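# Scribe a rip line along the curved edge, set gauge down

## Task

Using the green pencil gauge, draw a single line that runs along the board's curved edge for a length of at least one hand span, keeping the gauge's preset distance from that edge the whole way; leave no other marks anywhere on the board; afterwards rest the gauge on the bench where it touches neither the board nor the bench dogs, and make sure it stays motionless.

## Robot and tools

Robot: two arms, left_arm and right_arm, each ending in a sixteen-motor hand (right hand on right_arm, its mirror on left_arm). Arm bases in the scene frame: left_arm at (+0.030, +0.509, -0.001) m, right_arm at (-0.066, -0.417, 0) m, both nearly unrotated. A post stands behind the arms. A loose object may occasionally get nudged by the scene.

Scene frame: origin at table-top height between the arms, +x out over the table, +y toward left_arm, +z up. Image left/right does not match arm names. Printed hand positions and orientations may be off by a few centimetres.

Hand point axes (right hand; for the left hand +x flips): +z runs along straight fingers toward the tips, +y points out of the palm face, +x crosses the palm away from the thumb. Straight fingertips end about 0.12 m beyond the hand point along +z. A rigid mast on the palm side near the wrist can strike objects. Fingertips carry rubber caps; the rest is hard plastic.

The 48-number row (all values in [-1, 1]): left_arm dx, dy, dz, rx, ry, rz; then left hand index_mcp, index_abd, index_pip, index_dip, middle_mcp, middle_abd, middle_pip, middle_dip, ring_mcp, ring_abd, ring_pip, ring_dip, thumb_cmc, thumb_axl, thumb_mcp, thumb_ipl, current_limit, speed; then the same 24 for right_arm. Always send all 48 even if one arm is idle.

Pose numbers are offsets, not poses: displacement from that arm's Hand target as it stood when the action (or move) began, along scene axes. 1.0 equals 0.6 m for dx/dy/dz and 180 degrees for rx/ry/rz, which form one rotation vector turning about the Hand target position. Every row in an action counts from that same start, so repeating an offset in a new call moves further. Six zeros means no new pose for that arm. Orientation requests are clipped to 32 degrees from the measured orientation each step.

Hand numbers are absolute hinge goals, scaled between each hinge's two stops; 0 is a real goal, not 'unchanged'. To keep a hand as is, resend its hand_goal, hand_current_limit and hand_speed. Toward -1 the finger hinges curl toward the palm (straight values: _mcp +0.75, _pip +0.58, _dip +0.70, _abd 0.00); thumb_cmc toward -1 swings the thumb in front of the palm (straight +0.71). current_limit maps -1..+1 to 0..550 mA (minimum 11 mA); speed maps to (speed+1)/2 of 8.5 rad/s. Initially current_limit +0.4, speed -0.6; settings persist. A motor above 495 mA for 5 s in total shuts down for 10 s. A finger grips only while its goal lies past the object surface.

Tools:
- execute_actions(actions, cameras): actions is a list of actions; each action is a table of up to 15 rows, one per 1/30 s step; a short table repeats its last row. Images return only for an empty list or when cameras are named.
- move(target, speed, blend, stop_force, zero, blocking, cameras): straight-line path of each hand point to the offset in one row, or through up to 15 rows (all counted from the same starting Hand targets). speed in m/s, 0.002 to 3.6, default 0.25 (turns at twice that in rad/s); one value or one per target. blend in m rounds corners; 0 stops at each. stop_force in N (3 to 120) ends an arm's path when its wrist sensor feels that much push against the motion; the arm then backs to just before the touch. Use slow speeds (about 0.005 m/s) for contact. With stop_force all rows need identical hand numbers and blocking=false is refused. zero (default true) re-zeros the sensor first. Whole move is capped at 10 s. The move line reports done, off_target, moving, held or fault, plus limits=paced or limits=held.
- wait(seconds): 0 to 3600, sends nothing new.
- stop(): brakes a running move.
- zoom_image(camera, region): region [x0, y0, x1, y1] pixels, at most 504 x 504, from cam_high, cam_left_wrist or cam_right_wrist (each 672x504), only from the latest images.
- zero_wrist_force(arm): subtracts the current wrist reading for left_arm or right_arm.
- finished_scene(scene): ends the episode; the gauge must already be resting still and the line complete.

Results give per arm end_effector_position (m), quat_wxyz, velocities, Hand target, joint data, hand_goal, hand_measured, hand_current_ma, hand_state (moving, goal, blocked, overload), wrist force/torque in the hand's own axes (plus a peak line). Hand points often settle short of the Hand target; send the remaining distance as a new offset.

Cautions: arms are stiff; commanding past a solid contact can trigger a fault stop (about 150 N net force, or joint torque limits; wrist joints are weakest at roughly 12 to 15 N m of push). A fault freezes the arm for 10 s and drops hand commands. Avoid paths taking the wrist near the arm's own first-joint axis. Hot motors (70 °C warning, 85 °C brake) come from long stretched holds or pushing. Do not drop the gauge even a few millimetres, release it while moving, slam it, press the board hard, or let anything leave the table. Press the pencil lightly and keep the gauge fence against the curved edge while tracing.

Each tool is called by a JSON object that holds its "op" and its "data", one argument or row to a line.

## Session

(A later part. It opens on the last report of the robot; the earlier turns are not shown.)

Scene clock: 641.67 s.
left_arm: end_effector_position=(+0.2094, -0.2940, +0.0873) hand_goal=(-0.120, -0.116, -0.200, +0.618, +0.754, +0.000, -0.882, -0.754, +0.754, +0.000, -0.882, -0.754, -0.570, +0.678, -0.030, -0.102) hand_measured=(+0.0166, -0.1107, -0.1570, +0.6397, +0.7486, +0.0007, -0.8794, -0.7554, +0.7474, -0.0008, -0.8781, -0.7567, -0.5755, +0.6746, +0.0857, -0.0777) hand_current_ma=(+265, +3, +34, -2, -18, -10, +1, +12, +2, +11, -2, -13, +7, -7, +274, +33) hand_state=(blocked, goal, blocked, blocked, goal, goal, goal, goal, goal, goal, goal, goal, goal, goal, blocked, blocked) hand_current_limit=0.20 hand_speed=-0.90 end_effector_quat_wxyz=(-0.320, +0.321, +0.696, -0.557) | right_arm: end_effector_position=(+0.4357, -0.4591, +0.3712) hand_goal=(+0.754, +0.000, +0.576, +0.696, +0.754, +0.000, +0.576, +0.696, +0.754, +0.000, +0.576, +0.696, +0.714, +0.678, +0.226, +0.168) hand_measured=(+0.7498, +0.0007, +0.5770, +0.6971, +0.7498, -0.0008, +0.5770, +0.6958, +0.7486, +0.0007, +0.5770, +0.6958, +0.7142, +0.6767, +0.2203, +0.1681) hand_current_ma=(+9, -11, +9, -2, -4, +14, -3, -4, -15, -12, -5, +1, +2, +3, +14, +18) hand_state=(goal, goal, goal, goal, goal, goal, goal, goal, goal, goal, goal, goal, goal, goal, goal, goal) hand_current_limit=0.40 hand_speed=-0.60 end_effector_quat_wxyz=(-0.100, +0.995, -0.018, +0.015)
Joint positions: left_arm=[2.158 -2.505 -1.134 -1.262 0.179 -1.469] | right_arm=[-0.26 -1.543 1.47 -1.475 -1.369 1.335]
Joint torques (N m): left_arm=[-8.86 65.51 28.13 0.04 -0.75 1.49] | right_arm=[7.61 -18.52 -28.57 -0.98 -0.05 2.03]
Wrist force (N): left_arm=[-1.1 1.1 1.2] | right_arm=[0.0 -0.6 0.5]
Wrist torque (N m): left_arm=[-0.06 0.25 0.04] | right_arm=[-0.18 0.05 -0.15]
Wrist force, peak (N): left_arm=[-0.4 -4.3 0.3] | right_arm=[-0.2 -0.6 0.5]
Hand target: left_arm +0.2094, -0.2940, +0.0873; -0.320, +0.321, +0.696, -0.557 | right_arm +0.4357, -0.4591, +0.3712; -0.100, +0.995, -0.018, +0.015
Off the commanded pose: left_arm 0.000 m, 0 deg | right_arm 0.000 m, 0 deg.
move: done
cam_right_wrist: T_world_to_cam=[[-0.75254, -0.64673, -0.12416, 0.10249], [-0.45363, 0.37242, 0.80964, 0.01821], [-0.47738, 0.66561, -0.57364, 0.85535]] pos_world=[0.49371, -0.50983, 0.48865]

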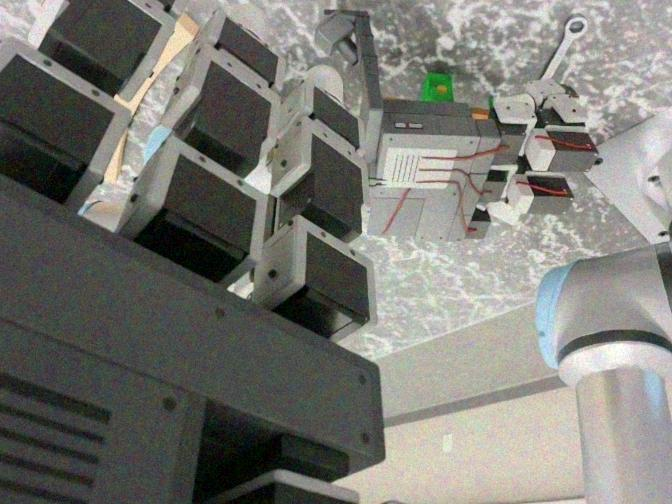

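{"op": "move", "data": {
  "target": [0,0,0.05,0,0,0,-0.12,-0.117,-0.2,0.617,0.753,0,-0.883,-0.754,0.753,0,-0.883,-0.754,-0.571,0.677,-0.03,-0.103,0.2,-0.9,0,0,0,0,0,0,0.754,0,0.576,0.696,0.754,0,0.576,0.696,0.754,0,0.576,0.696,0.714,0.678,0.226,0.168,0.4,-0.6],
  "speed": 0.04,
  "cameras": ["cam_right_wrist","cam_left_wrist"]
}}

{"op": "zoom_image", "data": {
  "camera": "cam_right_wrist",
  "region": [360, 20, 580, 250]
}}

Scene clock: 649.70 s.
left_arm: end_effector_position=(+0.2093, -0.2940, +0.1173) hand_goal=(-0.120, -0.116, -0.200, +0.618, +0.754, +0.000, -0.882, -0.754, +0.754, +0.000, -0.882, -0.754, -0.570, +0.678, -0.030, -0.102) hand_measured=(+0.0178, -0.1107, -0.1570, +0.6385, +0.7474, +0.0007, -0.8781, -0.7554, +0.7474, -0.0008, -0.8781, -0.7554, -0.5755, +0.6746, +0.0857, -0.0787) hand_current_ma=(+260, +7, +23, -3, +0, -19, +15, +13, +1, -4, -10, -11, +11, -6, +269, +22) hand_state=(blocked, goal, blocked, blocked, goal, goal, goal, goal, goal, goal, goal, goal, goal, goal, blocked, blocked) hand_current_limit=0.20 hand_speed=-0.90 end_effector_quat_wxyz=(-0.320, +0.321, +0.696, -0.557) | right_arm: end_effector_position=(+0.4357, -0.4591, +0.3712) hand_goal=(+0.754, +0.000, +0.576, +0.696, +0.754, +0.000, +0.576, +0.696, +0.754, +0.000, +0.576, +0.696, +0.714, +0.678, +0.226, +0.168) hand_measured=(+0.7498, +0.0007, +0.5770, +0.6958, +0.7498, +0.0007, +0.5770, +0.6958, +0.7498, -0.0008, +0.5770, +0.6958, +0.7129, +0.6767, +0.2203, +0.1672) hand_current_ma=(+6, -7, +8, +1, -5, +14, -12, -14, +6, -7, -11, +8, -8, -1, -2, +2) hand_state=(goal, goal, goal, goal, goal, goal, goal, goal, goal, goal, goal, goal, goal, goal, goal, goal) hand_current_limit=0.40 hand_speed=-0.60 end_effector_quat_wxyz=(-0.100, +0.995, -0.018, +0.015)
Joint positions: left_arm=[2.158 -2.469 -1.118 -1.313 0.179 -1.469] | right_arm=[-0.26 -1.543 1.47 -1.475 -1.369 1.335]
Joint torques (N m): left_arm=[-8.63 65.26 28.87 0.62 -0.71 1.71] | right_arm=[7.53 -19.39 -29.92 -1.25 -0.11 2.01]
Wrist force (N): left_arm=[-1.5 1.3 1.2] | right_arm=[-0.2 -0.4 0.6]
Wrist torque (N m): left_arm=[-0.05 0.29 -0.05] | right_arm=[-0.18 0.06 -0.16]
Wrist force, peak (N): left_arm=[-1.4 1.8 1.3] | right_arm=[0.0 -0.7 0.4]
Hand target: left_arm +0.2094, -0.2940, +0.1173; -0.320, +0.321, +0.696, -0.557 | right_arm +0.4357, -0.4591, +0.3712; -0.100, +0.995, -0.018, +0.015
Off the commanded pose: left_arm 0.000 m, 0 deg | right_arm 0.000 m, 0 deg.
move: done
cam_left_wrist: T_world_to_cam=[[0.37402, -0.74389, 0.55383, -0.39317], [0.29427, 0.66151, 0.68979, 0.00326], [-0.8795, -0.09502, 0.46633, 0.22813]] pos_world=[0.34674, -0.27295, 0.10912]
cam_right_wrist: T_world_to_cam=[[-0.75254, -0.64673, -0.12416, 0.10249], [-0.45363, 0.37242, 0.80964, 0.01821], [-0.47738, 0.66561, -0.57364, 0.85535]] pos_world=[0.49371, -0.50983, 0.48865]
Images, in order (width x height): cam_left_wrist 672x504, cam_right_wrist 672x504.

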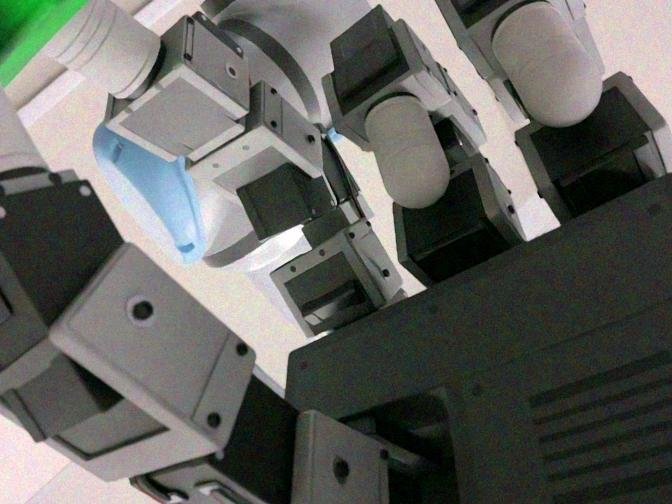

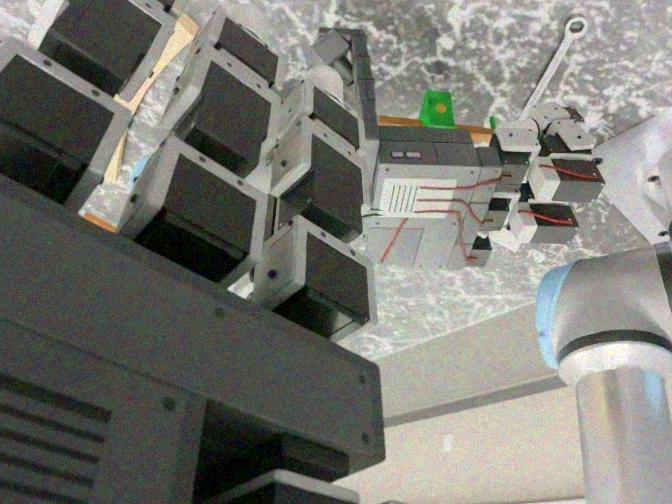

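Scaled by 2.191 from the camera's image (finer frame: 960x720).

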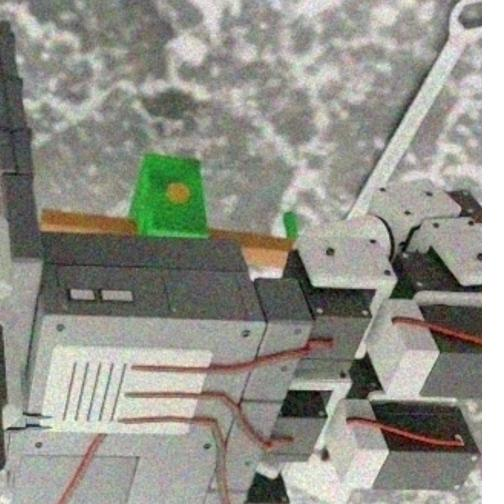

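{"op": "move", "data": {
  "target": [0,0,0.03,-0.1567,-0.1151,0,-0.2,-0.117,-0.15,0.64,0.753,0,-0.883,-0.754,0.753,0,-0.883,-0.754,-0.571,0.677,-0.1,-0.08,0.3,-0.9,0,0,0,0,0,0,0.754,0,0.576,0.696,0.754,0,0.576,0.696,0.754,0,0.576,0.696,0.714,0.678,0.226,0.168,0.4,-0.6],
  "speed": 0.08,
  "cameras": ["cam_right_wrist","cam_high"]
}}

{"op": "zoom_image", "data": {
  "camera": "cam_right_wrist",
  "region": [360, 20, 580, 250]
}}

Scene clock: 688.97 s.
left_arm: end_effector_position=(+0.2094, -0.2940, +0.1354) hand_goal=(-0.200, -0.116, -0.150, +0.640, +0.754, +0.000, -0.882, -0.754, +0.754, +0.000, -0.882, -0.754, -0.570, +0.678, -0.100, -0.080) hand_measured=(-0.0099, -0.1048, -0.1005, +0.6639, +0.7474, +0.0065, -0.8768, -0.7567, +0.7462, +0.0065, -0.8781, -0.7554, -0.5680, +0.6746, +0.0609, -0.0529) hand_current_ma=(+356, +15, +33, -5, -13, -8, -6, -3, -5, +2, +5, -10, +6, -16, +366, +29) hand_state=(blocked, goal, blocked, blocked, goal, goal, goal, goal, goal, goal, goal, goal, goal, goal, blocked, blocked) hand_current_limit=0.30 hand_speed=-0.90 end_effector_quat_wxyz=(+0.104, -0.483, -0.586, +0.643) | right_arm: end_effector_position=(+0.4357, -0.4591, +0.3712) hand_goal=(+0.754, +0.000, +0.576, +0.696, +0.754, +0.000, +0.576, +0.696, +0.754, +0.000, +0.576, +0.696, +0.714, +0.678, +0.226, +0.168) hand_measured=(+0.7498, +0.0007, +0.5770, +0.6958, +0.7498, -0.0008, +0.5770, +0.6958, +0.7498, -0.0008, +0.5770, +0.6958, +0.7129, +0.6767, +0.2193, +0.1681) hand_current_ma=(+9, +6, +12, -3, -12, +17, -10, -5, -4, +0, -11, +9, +6, +2, -3, +19) hand_state=(goal, goal, goal, goal, goal, goal, goal, goal, goal, goal, goal, goal, goal, goal, goal, goal) hand_current_limit=0.40 hand_speed=-0.60 end_effector_quat_wxyz=(-0.100, +0.995, -0.018, +0.015)
Joint positions: left_arm=[2.16 -2.381 -1.422 -0.49 0.167 -1.465] | right_arm=[-0.26 -1.543 1.47 -1.475 -1.369 1.335]
Joint torques (N m): left_arm=[7.47 38.2 7.65 4.32 -0.16 -1.35] | right_arm=[6.86 -17.93 -28.57 -1.17 -0.15 1.9]
Wrist force (N): left_arm=[-1.1 1.0 1.2] | right_arm=[-0.2 -0.6 0.5]
Wrist torque (N m): left_arm=[-0.09 0.23 -0.10] | right_arm=[-0.19 0.07 -0.16]
Wrist force, peak (N): left_arm=[-1.3 1.5 1.4] | right_arm=[-0.2 -0.6 0.6]
Hand target: left_arm +0.2094, -0.2940, +0.1353; -0.104, +0.483, +0.586, -0.643 | right_arm +0.4357, -0.4591, +0.3712; -0.100, +0.995, -0.018, +0.015
Off the commanded pose: left_arm 0.000 m, 0 deg | right_arm 0.000 m, 0 deg.
move: done
cam_right_wrist: T_world_to_cam=[[-0.75254, -0.64673, -0.12416, 0.10249], [-0.45363, 0.37242, 0.80964, 0.01821], [-0.47738, 0.66561, -0.57364, 0.85535]] pos_world=[0.49371, -0.50983, 0.48865]
Images, in order (width x height): cam_high 672x504, cam_right_wrist 672x504.

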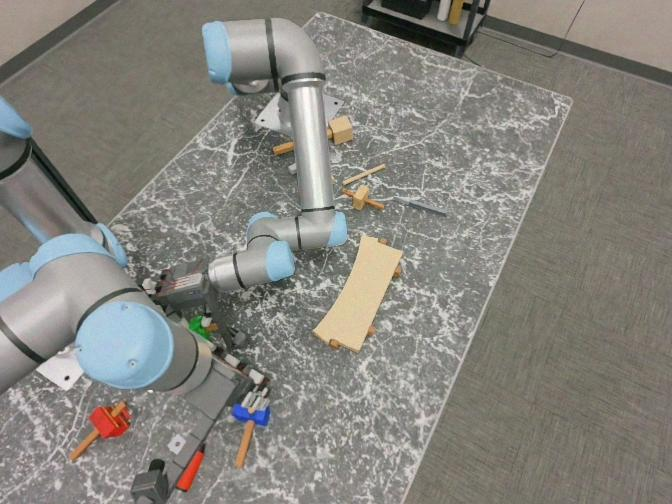

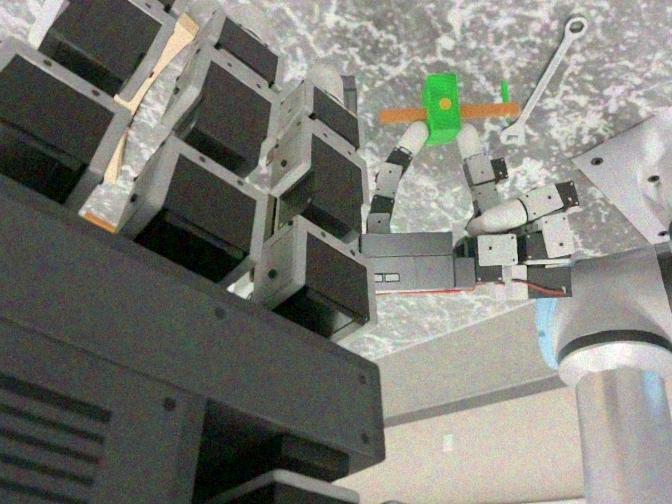

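Scaled by 2.191 from the camera's image (finer frame: 960x720).

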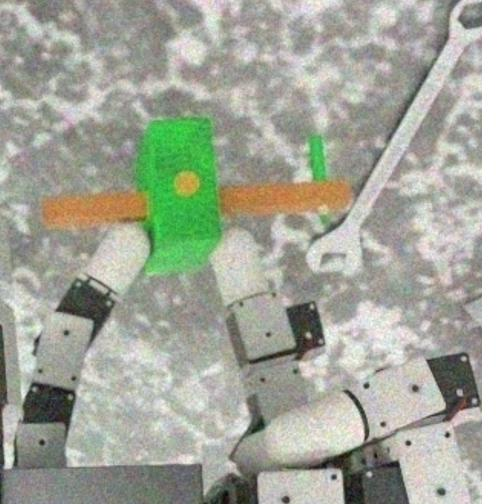

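{"op": "move", "data": {
  "target": [0,0,0,-0.2239,-0.1644,0,-0.2,-0.117,-0.15,0.64,0.753,0,-0.883,-0.754,0.753,0,-0.883,-0.754,-0.571,0.677,-0.1,-0.08,0.3,-0.9,0,0,0,0,0,0,0.754,0,0.576,0.696,0.754,0,0.576,0.696,0.754,0,0.576,0.696,0.714,0.678,0.226,0.168,0.4,-0.6],
  "speed": 0.1,
  "cameras": ["all"]
}}

{"op": "zoom_image", "data": {
  "camera": "cam_right_wrist",
  "region": [360, 20, 580, 250]
}}

{"op": "zoom_image", "data": {
  "camera": "cam_high",
  "region": [140, 240, 290, 380]
}}

Scene clock: 714.90 s.
left_arm: end_effector_position=(+0.2094, -0.2940, +0.1353) hand_goal=(-0.200, -0.116, -0.150, +0.640, +0.754, +0.000, -0.882, -0.754, +0.754, +0.000, -0.882, -0.754, -0.570, +0.678, -0.100, -0.080) hand_measured=(-0.0087, -0.1004, -0.1018, +0.6627, +0.7474, +0.0051, -0.8781, -0.7567, +0.7474, +0.0080, -0.8781, -0.7554, -0.5554, +0.6809, +0.0609, -0.0539) hand_current_ma=(+352, +5, +26, -5, -5, -9, +18, +7, +4, -8, -3, -7, +1, -1, +354, +26) hand_state=(blocked, goal, blocked, blocked, goal, goal, goal, goal, goal, goal, goal, goal, goal, goal, blocked, blocked) hand_current_limit=0.30 hand_speed=-0.90 end_effector_quat_wxyz=(+0.217, +0.634, +0.338, -0.661) | right_arm: end_effector_position=(+0.4357, -0.4591, +0.3712) hand_goal=(+0.754, +0.000, +0.576, +0.696, +0.754, +0.000, +0.576, +0.696, +0.754, +0.000, +0.576, +0.696, +0.714, +0.678, +0.226, +0.168) hand_measured=(+0.7498, -0.0008, +0.5770, +0.6958, +0.7498, +0.0007, +0.5770, +0.6958, +0.7498, +0.0007, +0.5770, +0.6958, +0.7129, +0.6777, +0.2193, +0.1681) hand_current_ma=(+16, -16, +6, -11, -3, +9, +11, -2, +3, -8, +2, -3, +18, +13, -12, +13) hand_state=(goal, goal, goal, goal, goal, goal, goal, goal, goal, goal, goal, goal, goal, goal, goal, goal) hand_current_limit=0.40 hand_speed=-0.60 end_effector_quat_wxyz=(-0.100, +0.995, -0.018, +0.015)
Joint positions: left_arm=[2.162 -2.59 -1.432 0.675 0.155 -1.539] | right_arm=[-0.26 -1.543 1.47 -1.475 -1.369 1.335]
Joint torques (N m): left_arm=[10.11 38.64 21.91 2.72 1.16 -1.35] | right_arm=[6.67 -17.77 -29.39 -1.32 -0.08 2.11]
Wrist force (N): left_arm=[-0.9 0.2 1.0] | right_arm=[-0.2 -0.3 0.5]
Wrist torque (N m): left_arm=[-0.23 0.22 -0.28] | right_arm=[-0.14 0.07 -0.16]
Wrist force, peak (N): left_arm=[-1.4 1.1 1.4] | right_arm=[-0.2 -0.6 0.6]
Hand target: left_arm +0.2094, -0.2940, +0.1353; +0.217, +0.634, +0.338, -0.661 | right_arm +0.4357, -0.4591, +0.3712; -0.100, +0.995, -0.018, +0.015
Off the commanded pose: left_arm 0.000 m, 0 deg | right_arm 0.000 m, 0 deg.
move: done
cam_left_wrist: T_world_to_cam=[[-0.39621, 0.30465, 0.86614, 0.02409], [0.0816, 0.9513, -0.29728, 0.25404], [-0.91453, -0.04711, -0.40178, 0.3587]] pos_world=[0.31685, -0.23211, 0.19877]
cam_right_wrist: T_world_to_cam=[[-0.75254, -0.64673, -0.12416, 0.10249], [-0.45363, 0.37242, 0.80964, 0.01821], [-0.47738, 0.66561, -0.57364, 0.85535]] pos_world=[0.49371, -0.50983, 0.48865]

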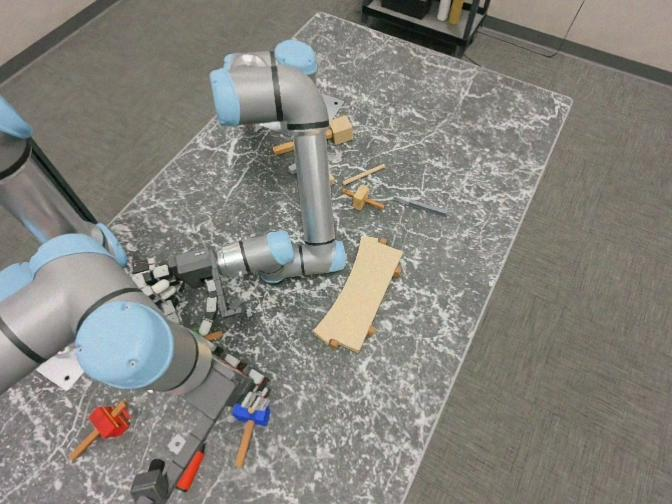

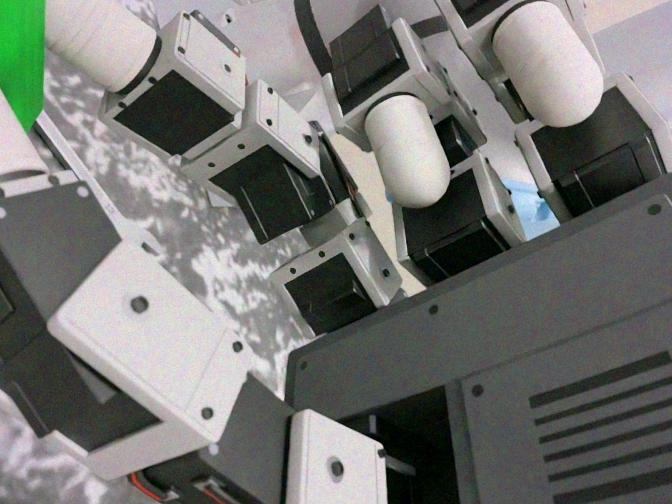

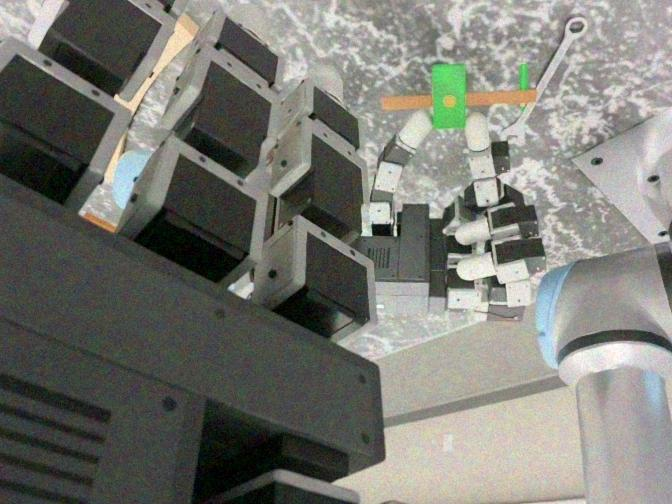

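Scaled by 2.191 from the camera's image (finer frame: 960x720).

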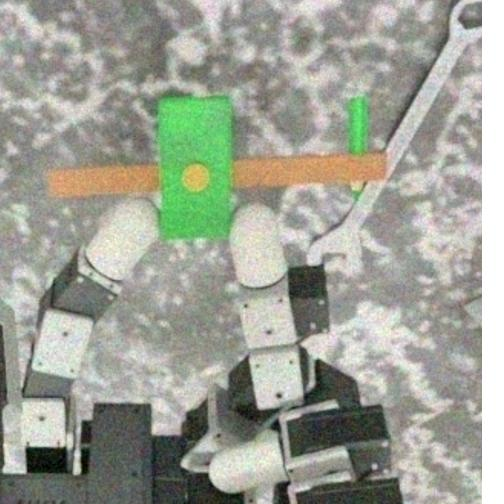

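Scaled by 3.360 from the camera's image (finer frame: 960x720).

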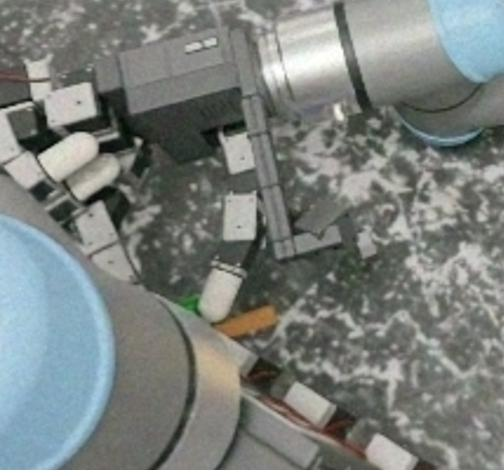

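{"op": "move", "data": {
  "target": [0,0,-0.1,0,0,0,-0.2,-0.117,-0.15,0.64,0.753,0,-0.883,-0.754,0.753,0,-0.883,-0.754,-0.571,0.677,-0.1,-0.08,0.3,-0.9,0,0,0,0,0,0,0.754,0,0.576,0.696,0.754,0,0.576,0.696,0.754,0,0.576,0.696,0.714,0.678,0.226,0.168,0.4,-0.6],
  "speed": 0.05,
  "cameras": ["all"]
}}

{"op": "zoom_image", "data": {
  "camera": "cam_right_wrist",
  "region": [360, 20, 580, 250]
}}

{"op": "zoom_image", "data": {
  "camera": "cam_high",
  "region": [140, 240, 290, 380]
}}

Scene clock: 738.23 s.
left_arm: end_effector_position=(+0.2094, -0.2941, +0.1139) hand_goal=(-0.200, -0.116, -0.150, +0.640, +0.754, +0.000, -0.882, -0.754, +0.754, +0.000, -0.882, -0.754, -0.570, +0.678, -0.100, -0.080) hand_measured=(-0.0087, -0.0990, -0.1005, +0.6639, +0.7474, +0.0065, -0.8781, -0.7554, +0.7474, +0.0065, -0.8781, -0.7554, -0.5504, +0.6820, +0.0589, -0.0539) hand_current_ma=(+354, +16, +24, +2, -11, -4, +13, +8, +5, +0, +10, +2, +18, -5, +350, +35) hand_state=(blocked, goal, blocked, blocked, goal, goal, goal, goal, goal, goal, goal, goal, goal, goal, blocked, blocked) hand_current_limit=0.30 hand_speed=-0.90 end_effector_quat_wxyz=(+0.217, +0.634, +0.338, -0.661) | right_arm: end_effector_position=(+0.4357, -0.4591, +0.3712) hand_goal=(+0.754, +0.000, +0.576, +0.696, +0.754, +0.000, +0.576, +0.696, +0.754, +0.000, +0.576, +0.696, +0.714, +0.678, +0.226, +0.168) hand_measured=(+0.7498, +0.0007, +0.5770, +0.6958, +0.7498, -0.0008, +0.5770, +0.6958, +0.7498, -0.0008, +0.5770, +0.6958, +0.7129, +0.6767, +0.2193, +0.1681) hand_current_ma=(-1, +3, +3, +4, -10, +21, -9, -6, +16, -16, -5, -11, +12, -13, -2, +0) hand_state=(goal, goal, goal, goal, goal, goal, goal, goal, goal, goal, goal, goal, goal, goal, goal, goal) hand_current_limit=0.40 hand_speed=-0.60 end_effector_quat_wxyz=(-0.100, +0.995, -0.018, +0.015)
Joint positions: left_arm=[2.162 -2.629 -1.421 0.7 0.155 -1.537] | right_arm=[-0.26 -1.543 1.47 -1.475 -1.369 1.335]
Joint torques (N m): left_arm=[-1.04 48.07 13.23 1.03 -0.29 0.31] | right_arm=[6.47 -18.04 -27.68 -1.43 -0.1 1.89]
Wrist force (N): left_arm=[-1.2 -0.1 1.0] | right_arm=[0.0 -0.4 0.5]
Wrist torque (N m): left_arm=[-0.27 0.29 -0.44] | right_arm=[-0.17 0.04 -0.14]
Wrist force, peak (N): left_arm=[-1.5 0.4 1.1] | right_arm=[-0.2 -0.6 0.6]
Hand target: left_arm +0.2094, -0.2941, +0.1139; +0.217, +0.634, +0.338, -0.661 (not the last commanded pose) | right_arm +0.4357, -0.4591, +0.3712; -0.100, +0.995, -0.018, +0.015
Off the commanded pose: left_arm 0.039 m, 0 deg | right_arm 0.000 m, 0 deg.
FORCE FAULT: contact force on the left arm reached its limit, and that arm stopped. The contact can be on any part of that arm, not only on its tool. That arm's remaining commands of this call were not run. That arm is still stopped at the end of this call. That arm stays stopped for about 10 more seconds. Until then a move that you send moves the other arm only, and its call returns only when the move has ended. Once the stop has ended, the next robot result says so. If the stop ends while you think or write, that arm runs what you send next, counted from a new Hand target: where the arm stands when the stop ends. While its stop runs, that arm, its gripper or tool too, takes no new command. Until it ends, the stop uses up actions while you think or wait. An arm that is not stopped still takes commands.
move: fault (left_arm)
cam_left_wrist: T_world_to_cam=[[-0.3963, 0.3043, 0.86623, 0.04259], [0.08166, 0.95142, -0.29686, 0.24771], [-0.91448, -0.04691, -0.4019, 0.35015]] pos_world=[0.31685, -0.23221, 0.17737]
cam_right_wrist: T_world_to_cam=[[-0.75254, -0.64673, -0.12416, 0.10249], [-0.45363, 0.37242, 0.80964, 0.01821], [-0.47738, 0.66561, -0.57364, 0.85535]] pos_world=[0.49371, -0.50983, 0.48865]

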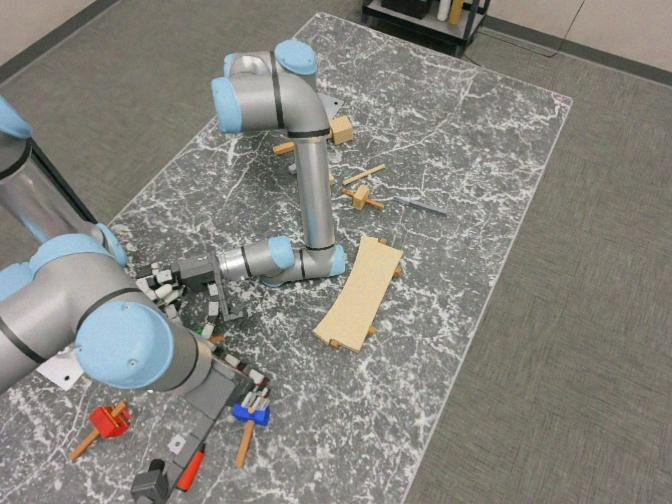

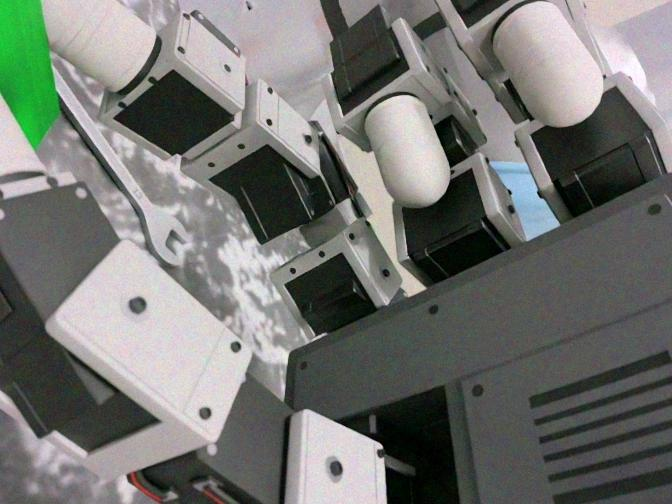

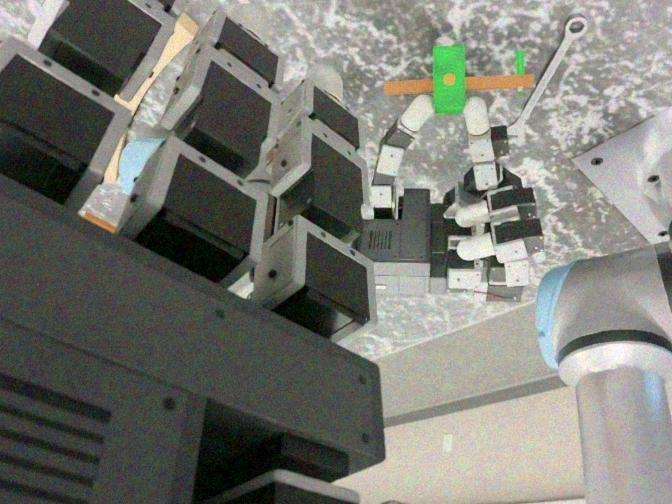

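Scaled by 2.191 from the camera's image (finer frame: 960x720).

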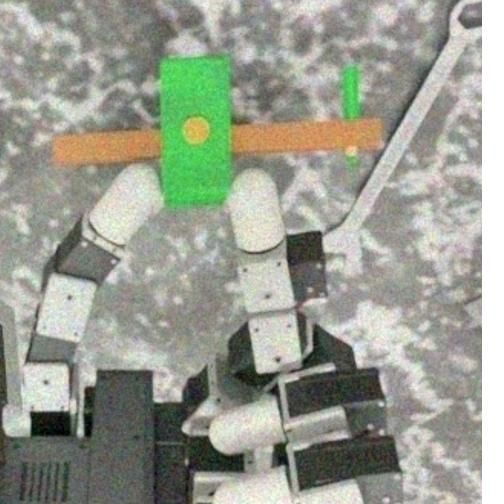

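Scaled by 3.360 from the camera's image (finer frame: 960x720).

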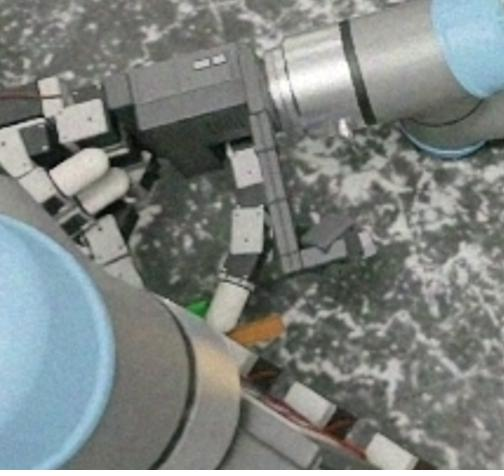

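{"op": "wait", "data": {
  "seconds": 1
}}

Scene clock: 814.27 s.
left_arm: end_effector_position=(+0.2094, -0.2941, +0.1139) hand_goal=(-0.200, -0.116, -0.150, +0.640, +0.754, +0.000, -0.882, -0.754, +0.754, +0.000, -0.882, -0.754, -0.570, +0.678, -0.100, -0.080) hand_measured=(-0.0099, -0.0990, -0.1005, +0.6639, +0.7486, +0.0051, -0.8781, -0.7554, +0.7474, +0.0065, -0.8768, -0.7567, -0.5517, +0.6809, +0.0599, -0.0529) hand_current_ma=(+350, +17, +14, -10, -18, -8, +2, +3, -2, +4, -8, -17, -4, -4, +352, +31) hand_state=(blocked, goal, blocked, blocked, goal, goal, goal, goal, goal, goal, goal, goal, goal, goal, blocked, blocked) hand_current_limit=0.30 hand_speed=-0.90 end_effector_quat_wxyz=(+0.217, +0.634, +0.338, -0.661) | right_arm: end_effector_position=(+0.4357, -0.4591, +0.3712) hand_goal=(+0.754, +0.000, +0.576, +0.696, +0.754, +0.000, +0.576, +0.696, +0.754, +0.000, +0.576, +0.696, +0.714, +0.678, +0.226, +0.168) hand_measured=(+0.7511, -0.0008, +0.5757, +0.6958, +0.7498, -0.0008, +0.5770, +0.6958, +0.7498, -0.0008, +0.5770, +0.6958, +0.7129, +0.6767, +0.2203, +0.1681) hand_current_ma=(+5, -2, +8, -1, +0, +10, +2, -2, +16, -20, -4, -8, +4, +7, -2, +27) hand_state=(goal, goal, goal, goal, goal, goal, goal, goal, goal, goal, goal, goal, goal, goal, goal, goal) hand_current_limit=0.40 hand_speed=-0.60 end_effector_quat_wxyz=(-0.100, +0.995, -0.018, +0.015)
Joint positions: left_arm=[2.162 -2.629 -1.421 0.7 0.155 -1.537] | right_arm=[-0.26 -1.543 1.47 -1.475 -1.369 1.335]
Joint torques (N m): left_arm=[-0.48 49.74 12.59 0.77 -0.38 0.36] | right_arm=[5.6 -19.46 -28.66 -1.65 -0.22 1.84]
Wrist force (N): left_arm=[-1.3 0.1 1.2] | right_arm=[-0.2 -0.5 0.5]
Wrist torque (N m): left_arm=[-0.25 0.31 -0.45] | right_arm=[-0.18 0.06 -0.16]
Wrist force, peak (N): left_arm=[-1.3 0.3 1.3] | right_arm=[-0.2 -0.4 0.8]
Hand target: left_arm +0.2094, -0.2941, +0.1139; +0.217, +0.634, +0.338, -0.661 (not the last commanded pose) | right_arm +0.4357, -0.4591, +0.3712; -0.100, +0.995, -0.018, +0.015
Off the commanded pose: left_arm 0.039 m, 0 deg | right_arm 0.000 m, 0 deg.
FORCE FAULT, CONTINUED: the left arm's stop, for the force fault that an earlier result reported, is over. The rest of the stop counts as 20 of the actions that you can send in this scene. That arm's target is now where it stood when the stop ended, not its last command. That arm accepts commands again.
wait: 1.00 s; at rest from the start

{"op": "move", "data": {
  "target": [
    [0,0,0.06,0,0,0,-0.2,-0.117,-0.15,0.64,0.753,0,-0.883,-0.754,0.753,0,-0.883,-0.754,-0.571,0.677,-0.1,-0.08,0.3,-0.9,0,0,0,0,0,0,0.754,0,0.576,0.696,0.754,0,0.576,0.696,0.754,0,0.576,0.696,0.714,0.678,0.226,0.168,0.4,-0.6],
    [0,0,0.06,0.2463,0.1808,0,-0.2,-0.117,-0.15,0.64,0.753,0,-0.883,-0.754,0.753,0,-0.883,-0.754,-0.571,0.677,-0.1,-0.08,0.3,-0.9,0,0,0,0,0,0,0.754,0,0.576,0.696,0.754,0,0.576,0.696,0.754,0,0.576,0.696,0.714,0.678,0.226,0.168,0.4,-0.6]
  ],
  "speed": 0.1,
  "blend": [0.02, 0],
  "cameras": ["cam_right_wrist"]
}}

{"op": "zoom_image", "data": {
  "camera": "cam_right_wrist",
  "region": [360, 20, 580, 250]
}}

Scene clock: 825.77 s.
left_arm: end_effector_position=(+0.2094, -0.2941, +0.1499) hand_goal=(-0.200, -0.116, -0.150, +0.640, +0.754, +0.000, -0.882, -0.754, +0.754, +0.000, -0.882, -0.754, -0.570, +0.678, -0.100, -0.080) hand_measured=(-0.0087, -0.0990, -0.1005, +0.6639, +0.7486, +0.0051, -0.8781, -0.7567, +0.7474, +0.0051, -0.8781, -0.7567, -0.5529, +0.6820, +0.0599, -0.0520) hand_current_ma=(+347, +22, +30, +1, -13, -24, +8, -2, +12, +2, -4, -2, +20, -8, +333, +38) hand_state=(blocked, goal, blocked, blocked, goal, goal, goal, goal, goal, goal, goal, goal, goal, goal, blocked, blocked) hand_current_limit=0.30 hand_speed=-0.90 end_effector_quat_wxyz=(-0.136, +0.462, +0.605, -0.634) | right_arm: end_effector_position=(+0.4357, -0.4591, +0.3712) hand_goal=(+0.754, +0.000, +0.576, +0.696, +0.754, +0.000, +0.576, +0.696, +0.754, +0.000, +0.576, +0.696, +0.714, +0.678, +0.226, +0.168) hand_measured=(+0.7498, -0.0008, +0.5770, +0.6958, +0.7498, -0.0008, +0.5757, +0.6971, +0.7498, +0.0007, +0.5770, +0.6958, +0.7129, +0.6777, +0.2203, +0.1672) hand_current_ma=(+22, -1, +11, -2, -5, +6, -10, -1, +10, -9, -14, +2, +16, +2, -9, +6) hand_state=(goal, goal, goal, goal, goal, goal, goal, goal, goal, goal, goal, goal, goal, goal, goal, goal) hand_current_limit=0.40 hand_speed=-0.60 end_effector_quat_wxyz=(-0.100, +0.995, -0.018, +0.015)
Joint positions: left_arm=[2.16 -2.358 -1.384 -0.643 0.169 -1.461] | right_arm=[-0.26 -1.543 1.47 -1.475 -1.369 1.335]
Joint torques (N m): left_arm=[-8.38 60.23 27.23 0.59 -2.98 1.66] | right_arm=[5.73 -18.8 -28.69 -1.68 -0.02 1.93]
Wrist force (N): left_arm=[-1.9 1.2 1.2] | right_arm=[-0.2 -0.4 0.5]
Wrist torque (N m): left_arm=[-0.06 0.39 -0.27] | right_arm=[-0.17 0.08 -0.17]
Wrist force, peak (N): left_arm=[-2.1 1.1 1.6] | right_arm=[-0.1 -0.7 0.6]
Hand target: left_arm +0.2094, -0.2941, +0.1499; -0.136, +0.462, +0.605, -0.634 | right_arm +0.4357, -0.4591, +0.3712; -0.100, +0.995, -0.018, +0.015
Off the commanded pose: left_arm 0.000 m, 0 deg | right_arm 0.000 m, 0 deg.
move: done; blend cut to 0.018 m at target 1
cam_right_wrist: T_world_to_cam=[[-0.75254, -0.64673, -0.12416, 0.10249], [-0.45363, 0.37242, 0.80964, 0.01821], [-0.47738, 0.66561, -0.57364, 0.85535]] pos_world=[0.49371, -0.50983, 0.48865]

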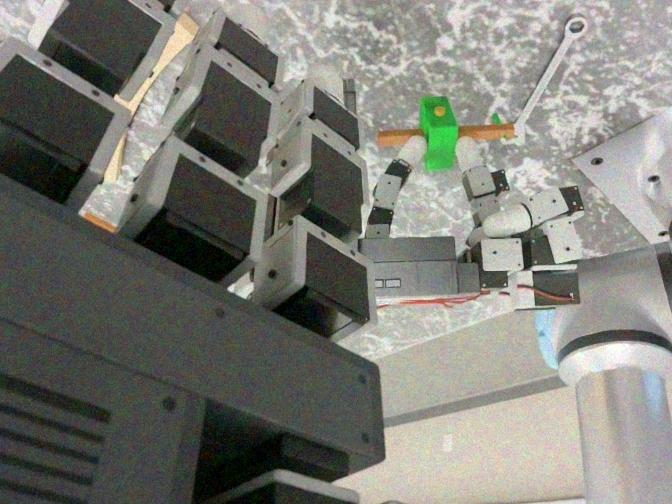

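Scaled by 2.191 from the camera's image (finer frame: 960x720).

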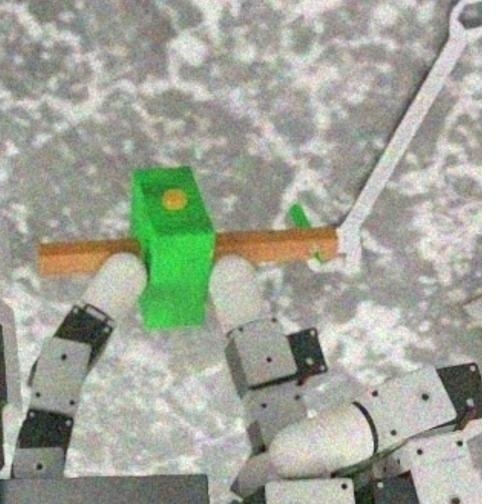

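{"op": "move", "data": {
  "target": [0,0,-0.13,0,0,0,-0.2,-0.117,-0.15,0.64,0.753,0,-0.883,-0.754,0.753,0,-0.883,-0.754,-0.571,0.677,-0.1,-0.08,0.3,-0.9,0,0,0,0,0,0,0.754,0,0.576,0.696,0.754,0,0.576,0.696,0.754,0,0.576,0.696,0.714,0.678,0.226,0.168,0.4,-0.6],
  "speed": 0.03,
  "stop_force": 4,
  "cameras": ["cam_right_wrist"]
}}

{"op": "zoom_image", "data": {
  "camera": "cam_right_wrist",
  "region": [360, 20, 580, 250]
}}

Scene clock: 838.20 s.
left_arm: end_effector_position=(+0.2094, -0.2940, +0.0879) hand_goal=(-0.200, -0.116, -0.150, +0.640, +0.754, +0.000, -0.882, -0.754, +0.754, +0.000, -0.882, -0.754, -0.570, +0.678, -0.100, -0.080) hand_measured=(-0.0159, -0.1224, -0.0992, +0.6652, +0.7486, +0.0051, -0.8781, -0.7567, +0.7474, +0.0065, -0.8781, -0.7554, -0.5605, +0.6820, +0.0589, -0.0444) hand_current_ma=(+348, +8, +34, +5, -13, -8, +0, -9, +1, +1, +7, -23, +21, -7, +348, +45) hand_state=(blocked, goal, blocked, blocked, goal, goal, goal, goal, goal, goal, goal, goal, goal, goal, blocked, blocked) hand_current_limit=0.30 hand_speed=-0.90 end_effector_quat_wxyz=(-0.136, +0.462, +0.605, -0.634) | right_arm: end_effector_position=(+0.4357, -0.4591, +0.3712) hand_goal=(+0.754, +0.000, +0.576, +0.696, +0.754, +0.000, +0.576, +0.696, +0.754, +0.000, +0.576, +0.696, +0.714, +0.678, +0.226, +0.168) hand_measured=(+0.7498, -0.0008, +0.5770, +0.6958, +0.7498, -0.0008, +0.5770, +0.6958, +0.7486, +0.0007, +0.5770, +0.6958, +0.7142, +0.6767, +0.2203, +0.1672) hand_current_ma=(+13, +12, +10, -6, -7, +16, -6, -2, -4, -22, -7, -10, -4, +12, -4, +9) hand_state=(goal, goal, goal, goal, goal, goal, goal, goal, goal, goal, goal, goal, goal, goal, goal, goal) hand_current_limit=0.40 hand_speed=-0.60 end_effector_quat_wxyz=(-0.100, +0.995, -0.018, +0.015)
Joint positions: left_arm=[2.16 -2.448 -1.402 -0.538 0.169 -1.458] | right_arm=[-0.26 -1.543 1.47 -1.475 -1.369 1.335]
Joint torques (N m): left_arm=[8.59 61.86 25.86 0.54 -0.16 1.6] | right_arm=[5.36 -17.37 -29.97 -1.62 -0.08 1.78]
Wrist force (N): left_arm=[-1.9 0.9 1.3] | right_arm=[-0.2 -0.4 0.6]
Wrist torque (N m): left_arm=[-0.08 0.35 -0.25] | right_arm=[-0.18 0.08 -0.16]
Wrist force, peak (N): left_arm=[-3.7 -4.7 -0.5] | right_arm=[-0.3 -0.6 0.6]
Hand target: left_arm +0.2094, -0.2940, +0.0879; -0.136, +0.462, +0.605, -0.634 (not the last commanded pose) | right_arm +0.4357, -0.4591, +0.3712; -0.100, +0.995, -0.018, +0.015
Off the commanded pose: left_arm 0.016 m, 0 deg | right_arm 0.000 m, 0 deg.
move: contact (left_arm)
cam_right_wrist: T_world_to_cam=[[-0.75254, -0.64673, -0.12416, 0.10249], [-0.45363, 0.37242, 0.80964, 0.01821], [-0.47738, 0.66561, -0.57364, 0.85535]] pos_world=[0.49371, -0.50983, 0.48865]

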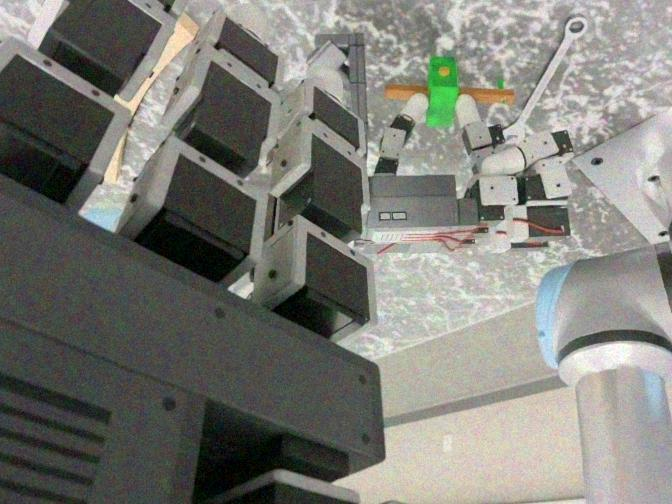

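Scaled by 2.191 from the camera's image (finer frame: 960x720).

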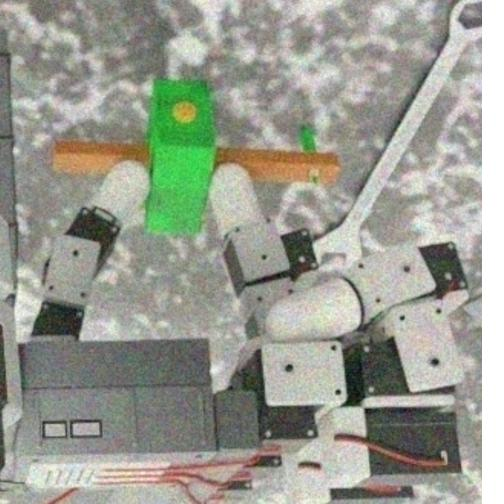

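{"op": "move", "data": {
  "target": [0,0,0.03,-0.0263,0.0358,0,-0.2,-0.117,-0.15,0.64,0.753,0,-0.883,-0.754,0.753,0,-0.883,-0.754,-0.571,0.677,-0.1,-0.08,0.3,-0.9,0,0,0,0,0,0,0.754,0,0.576,0.696,0.754,0,0.576,0.696,0.754,0,0.576,0.696,0.714,0.678,0.226,0.168,0.4,-0.6],
  "speed": 0.05
}}

{"op": "move", "data": {
  "target": [0,0,-0.08,0,0,0,-0.2,-0.117,-0.15,0.64,0.753,0,-0.883,-0.754,0.753,0,-0.883,-0.754,-0.571,0.677,-0.1,-0.08,0.3,-0.9,0,0,0,0,0,0,0.754,0,0.576,0.696,0.754,0,0.576,0.696,0.754,0,0.576,0.696,0.714,0.678,0.226,0.168,0.4,-0.6],
  "speed": 0.02,
  "stop_force": 4,
  "cameras": ["cam_right_wrist"]
}}

{"op": "zoom_image", "data": {
  "camera": "cam_right_wrist",
  "region": [360, 20, 580, 250]
}}

Scene clock: 858.70 s.
left_arm: end_effector_position=(+0.2096, -0.2938, +0.1058) hand_goal=(-0.200, -0.116, -0.150, +0.640, +0.754, +0.000, -0.882, -0.754, +0.754, +0.000, -0.882, -0.754, -0.570, +0.678, -0.100, -0.080) hand_measured=(-0.0147, -0.1092, -0.0967, +0.6665, +0.7474, +0.0065, -0.8781, -0.7554, +0.7462, +0.0065, -0.8781, -0.7554, -0.5592, +0.6820, +0.0560, -0.0434) hand_current_ma=(+351, +12, +39, +20, -21, -12, +5, -7, +6, -6, -3, -10, +2, +7, +361, +41) hand_state=(blocked, goal, blocked, blocked, goal, goal, goal, goal, goal, goal, goal, goal, goal, goal, blocked, blocked) hand_current_limit=0.30 hand_speed=-0.90 end_effector_quat_wxyz=(+0.155, -0.437, -0.569, +0.680) | right_arm: end_effector_position=(+0.4357, -0.4591, +0.3712) hand_goal=(+0.754, +0.000, +0.576, +0.696, +0.754, +0.000, +0.576, +0.696, +0.754, +0.000, +0.576, +0.696, +0.714, +0.678, +0.226, +0.168) hand_measured=(+0.7498, +0.0007, +0.5757, +0.6958, +0.7498, -0.0008, +0.5770, +0.6971, +0.7498, -0.0008, +0.5770, +0.6958, +0.7129, +0.6777, +0.2203, +0.1681) hand_current_ma=(+3, +7, +6, +3, -3, +17, +13, -3, -11, -15, -8, -3, +8, +9, -11, +6) hand_state=(goal, goal, goal, goal, goal, goal, goal, goal, goal, goal, goal, goal, goal, goal, goal, goal) hand_current_limit=0.40 hand_speed=-0.60 end_effector_quat_wxyz=(-0.100, +0.995, -0.018, +0.015)
Joint positions: left_arm=[2.18 -2.528 -1.352 -0.234 0.034 -1.739] | right_arm=[-0.26 -1.543 1.47 -1.475 -1.369 1.335]
Joint torques (N m): left_arm=[10.66 40.55 26.08 3.84 -3.14 -1.39] | right_arm=[6.17 -18.75 -28.12 -1.9 -0.14 1.79]
Wrist force (N): left_arm=[-1.7 1.0 1.1] | right_arm=[-0.1 -0.2 0.7]
Wrist torque (N m): left_arm=[-0.12 0.37 -0.10] | right_arm=[-0.16 0.05 -0.15]
Wrist force, peak (N): left_arm=[-2.0 1.3 1.6] | right_arm=[-0.3 -0.7 0.6]
Hand target: left_arm +0.2094, -0.2940, +0.1059; +0.151, -0.431, -0.570, +0.683 | right_arm +0.4357, -0.4591, +0.3712; -0.100, +0.995, -0.018, +0.015
Off the commanded pose: left_arm 0.000 m, 1 deg | right_arm 0.000 m, 0 deg.
move: done

Scene clock: 860.50 s.
left_arm: end_effector_position=(+0.2097, -0.2938, +0.0907) hand_goal=(-0.200, -0.116, -0.150, +0.640, +0.754, +0.000, -0.882, -0.754, +0.754, +0.000, -0.882, -0.754, -0.570, +0.678, -0.100, -0.080) hand_measured=(-0.0147, -0.1165, -0.0890, +0.6703, +0.7486, +0.0051, -0.8781, -0.7554, +0.7474, +0.0051, -0.8781, -0.7567, -0.5718, +0.6756, +0.0490, -0.0444) hand_current_ma=(+343, +5, +53, +11, -1, -13, +10, -10, +4, +4, +2, +2, -6, -12, +360, +50) hand_state=(blocked, goal, blocked, blocked, goal, goal, goal, goal, goal, goal, goal, goal, goal, goal, blocked, blocked) hand_current_limit=0.30 hand_speed=-0.90 end_effector_quat_wxyz=(+0.154, -0.436, -0.569, +0.680) | right_arm: end_effector_position=(+0.4357, -0.4591, +0.3712) hand_goal=(+0.754, +0.000, +0.576, +0.696, +0.754, +0.000, +0.576, +0.696, +0.754, +0.000, +0.576, +0.696, +0.714, +0.678, +0.226, +0.168) hand_measured=(+0.7498, +0.0007, +0.5770, +0.6958, +0.7498, -0.0008, +0.5770, +0.6958, +0.7486, -0.0008, +0.5770, +0.6958, +0.7142, +0.6767, +0.2203, +0.1672) hand_current_ma=(-2, -1, +5, -1, -5, +10, -8, -4, +3, -22, +7, -10, +13, +7, -13, +7) hand_state=(goal, goal, goal, goal, goal, goal, goal, goal, goal, goal, goal, goal, goal, goal, goal, goal) hand_current_limit=0.40 hand_speed=-0.60 end_effector_quat_wxyz=(-0.100, +0.995, -0.018, +0.015)
Joint positions: left_arm=[2.18 -2.561 -1.342 -0.174 0.034 -1.776] | right_arm=[-0.26 -1.543 1.47 -1.475 -1.369 1.335]
Joint torques (N m): left_arm=[6.88 62.13 6.28 -0.25 -2.75 1.72] | right_arm=[6.74 -17.77 -28.23 -1.88 -0.14 1.9]
Wrist force (N): left_arm=[-2.4 0.1 1.2] | right_arm=[-0.1 -0.3 0.2]
Wrist torque (N m): left_arm=[-0.15 0.39 -0.23] | right_arm=[-0.14 0.08 -0.15]
Wrist force, peak (N): left_arm=[-3.6 -6.9 0.4] | right_arm=[-0.2 -0.6 0.8]
Hand target: left_arm +0.2097, -0.2938, +0.0907; +0.154, -0.436, -0.569, +0.680 (not the last commanded pose) | right_arm +0.4357, -0.4591, +0.3712; -0.100, +0.995, -0.018, +0.015
Off the commanded pose: left_arm 0.033 m, 1 deg | right_arm 0.000 m, 0 deg.
move: contact (left_arm)
cam_right_wrist: T_world_to_cam=[[-0.75254, -0.64673, -0.12416, 0.10249], [-0.45363, 0.37242, 0.80964, 0.01821], [-0.47738, 0.66561, -0.57364, 0.85535]] pos_world=[0.49371, -0.50983, 0.48865]

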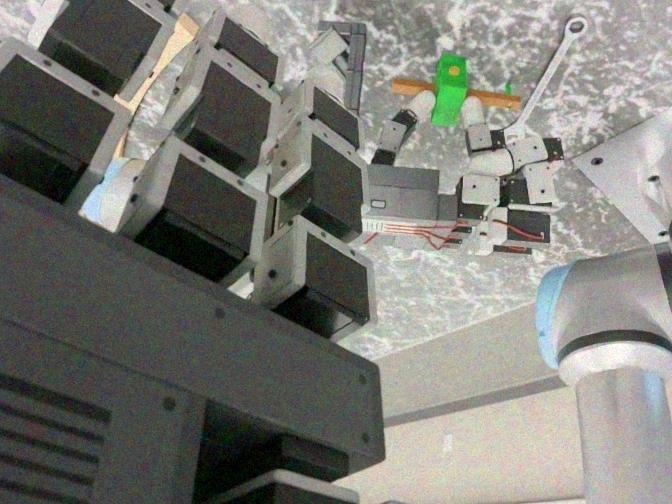

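Scaled by 2.191 from the camera's image (finer frame: 960x720).

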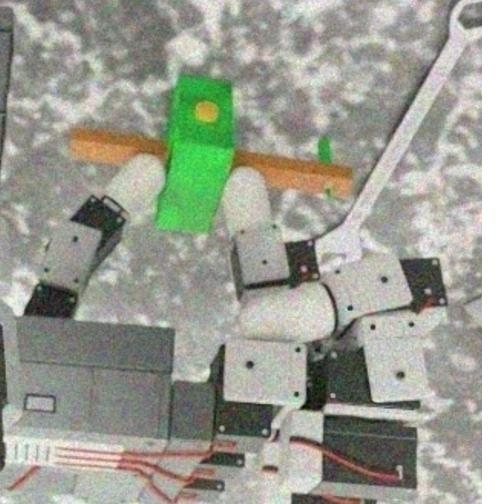

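{"op": "move", "data": {
  "target": [0,0,-0.01,0,0,0,-0.2,-0.117,-0.15,0.64,0.753,0,-0.883,-0.754,0.753,0,-0.883,-0.754,-0.571,0.677,-0.1,-0.08,0.3,-0.9,0,0,0,0,0,0,0.754,0,0.576,0.696,0.754,0,0.576,0.696,0.754,0,0.576,0.696,0.714,0.678,0.226,0.168,0.4,-0.6],
  "speed": 0.01,
  "stop_force": 7,
  "cameras": ["cam_right_wrist"]
}}

{"op": "zoom_image", "data": {
  "camera": "cam_right_wrist",
  "region": [380, 30, 540, 180]
}}

Scene clock: 870.83 s.
left_arm: end_effector_position=(+0.2097, -0.2938, +0.0900) hand_goal=(-0.200, -0.116, -0.150, +0.640, +0.754, +0.000, -0.882, -0.754, +0.754, +0.000, -0.882, -0.754, -0.570, +0.678, -0.100, -0.080) hand_measured=(-0.0135, -0.1268, -0.0890, +0.6690, +0.7486, +0.0051, -0.8781, -0.7554, +0.7474, +0.0065, -0.8768, -0.7554, -0.5780, +0.6746, +0.0471, -0.0444) hand_current_ma=(+345, +12, +54, +6, -1, -16, +9, +2, +2, +4, -5, -13, -13, -22, +344, +39) hand_state=(blocked, goal, blocked, blocked, goal, goal, goal, goal, goal, goal, goal, goal, goal, goal, blocked, blocked) hand_current_limit=0.30 hand_speed=-0.90 end_effector_quat_wxyz=(+0.154, -0.436, -0.569, +0.680) | right_arm: end_effector_position=(+0.4357, -0.4591, +0.3712) hand_goal=(+0.754, +0.000, +0.576, +0.696, +0.754, +0.000, +0.576, +0.696, +0.754, +0.000, +0.576, +0.696, +0.714, +0.678, +0.226, +0.168) hand_measured=(+0.7498, +0.0007, +0.5770, +0.6958, +0.7498, -0.0008, +0.5770, +0.6958, +0.7486, -0.0008, +0.5770, +0.6958, +0.7129, +0.6777, +0.2193, +0.1672) hand_current_ma=(+11, -8, +13, -2, -26, +8, +0, -5, +7, -7, -4, -2, +10, +9, +3, +22) hand_state=(goal, goal, goal, goal, goal, goal, goal, goal, goal, goal, goal, goal, goal, goal, goal, goal) hand_current_limit=0.40 hand_speed=-0.60 end_effector_quat_wxyz=(-0.100, +0.995, -0.018, +0.015)
Joint positions: left_arm=[2.18 -2.562 -1.342 -0.174 0.034 -1.775] | right_arm=[-0.26 -1.543 1.47 -1.475 -1.369 1.335]
Joint torques (N m): left_arm=[-1.75 60.67 14.62 -0.13 0.63 -0.72] | right_arm=[5.49 -18.83 -28.22 -1.93 -0.09 1.88]
Wrist force (N): left_arm=[-2.8 -3.4 1.1] | right_arm=[-0.1 -0.7 0.7]
Wrist torque (N m): left_arm=[-0.36 0.41 -0.24] | right_arm=[-0.22 0.05 -0.15]
Wrist force, peak (N): left_arm=[-3.1 -9.2 0.2] | right_arm=[-0.3 -0.5 0.8]
Hand target: left_arm +0.2097, -0.2938, +0.0900; +0.154, -0.436, -0.569, +0.680 (not the last commanded pose) | right_arm +0.4357, -0.4591, +0.3712; -0.100, +0.995, -0.018, +0.015
Off the commanded pose: left_arm 0.005 m, 0 deg | right_arm 0.000 m, 0 deg.
move: contact (left_arm)
cam_right_wrist: T_world_to_cam=[[-0.75254, -0.64673, -0.12416, 0.10249], [-0.45363, 0.37242, 0.80964, 0.01821], [-0.47738, 0.66561, -0.57364, 0.85535]] pos_world=[0.49371, -0.50983, 0.48865]

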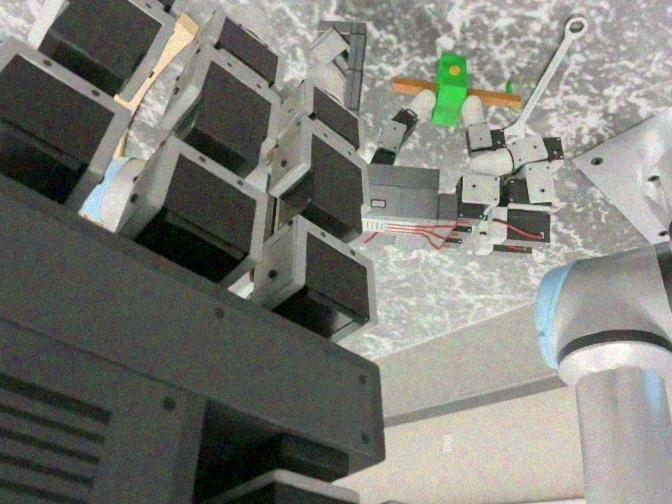

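Scaled by 3.150 from the camera's image (finer frame: 960x720).

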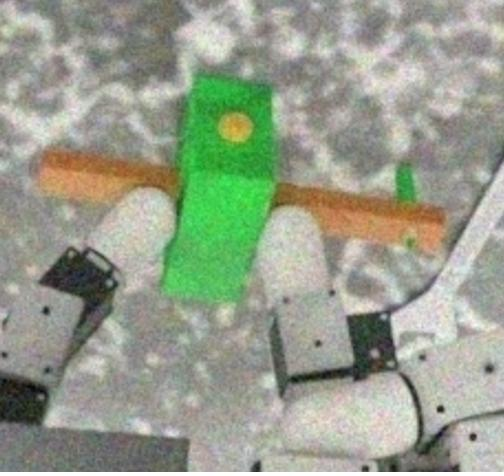

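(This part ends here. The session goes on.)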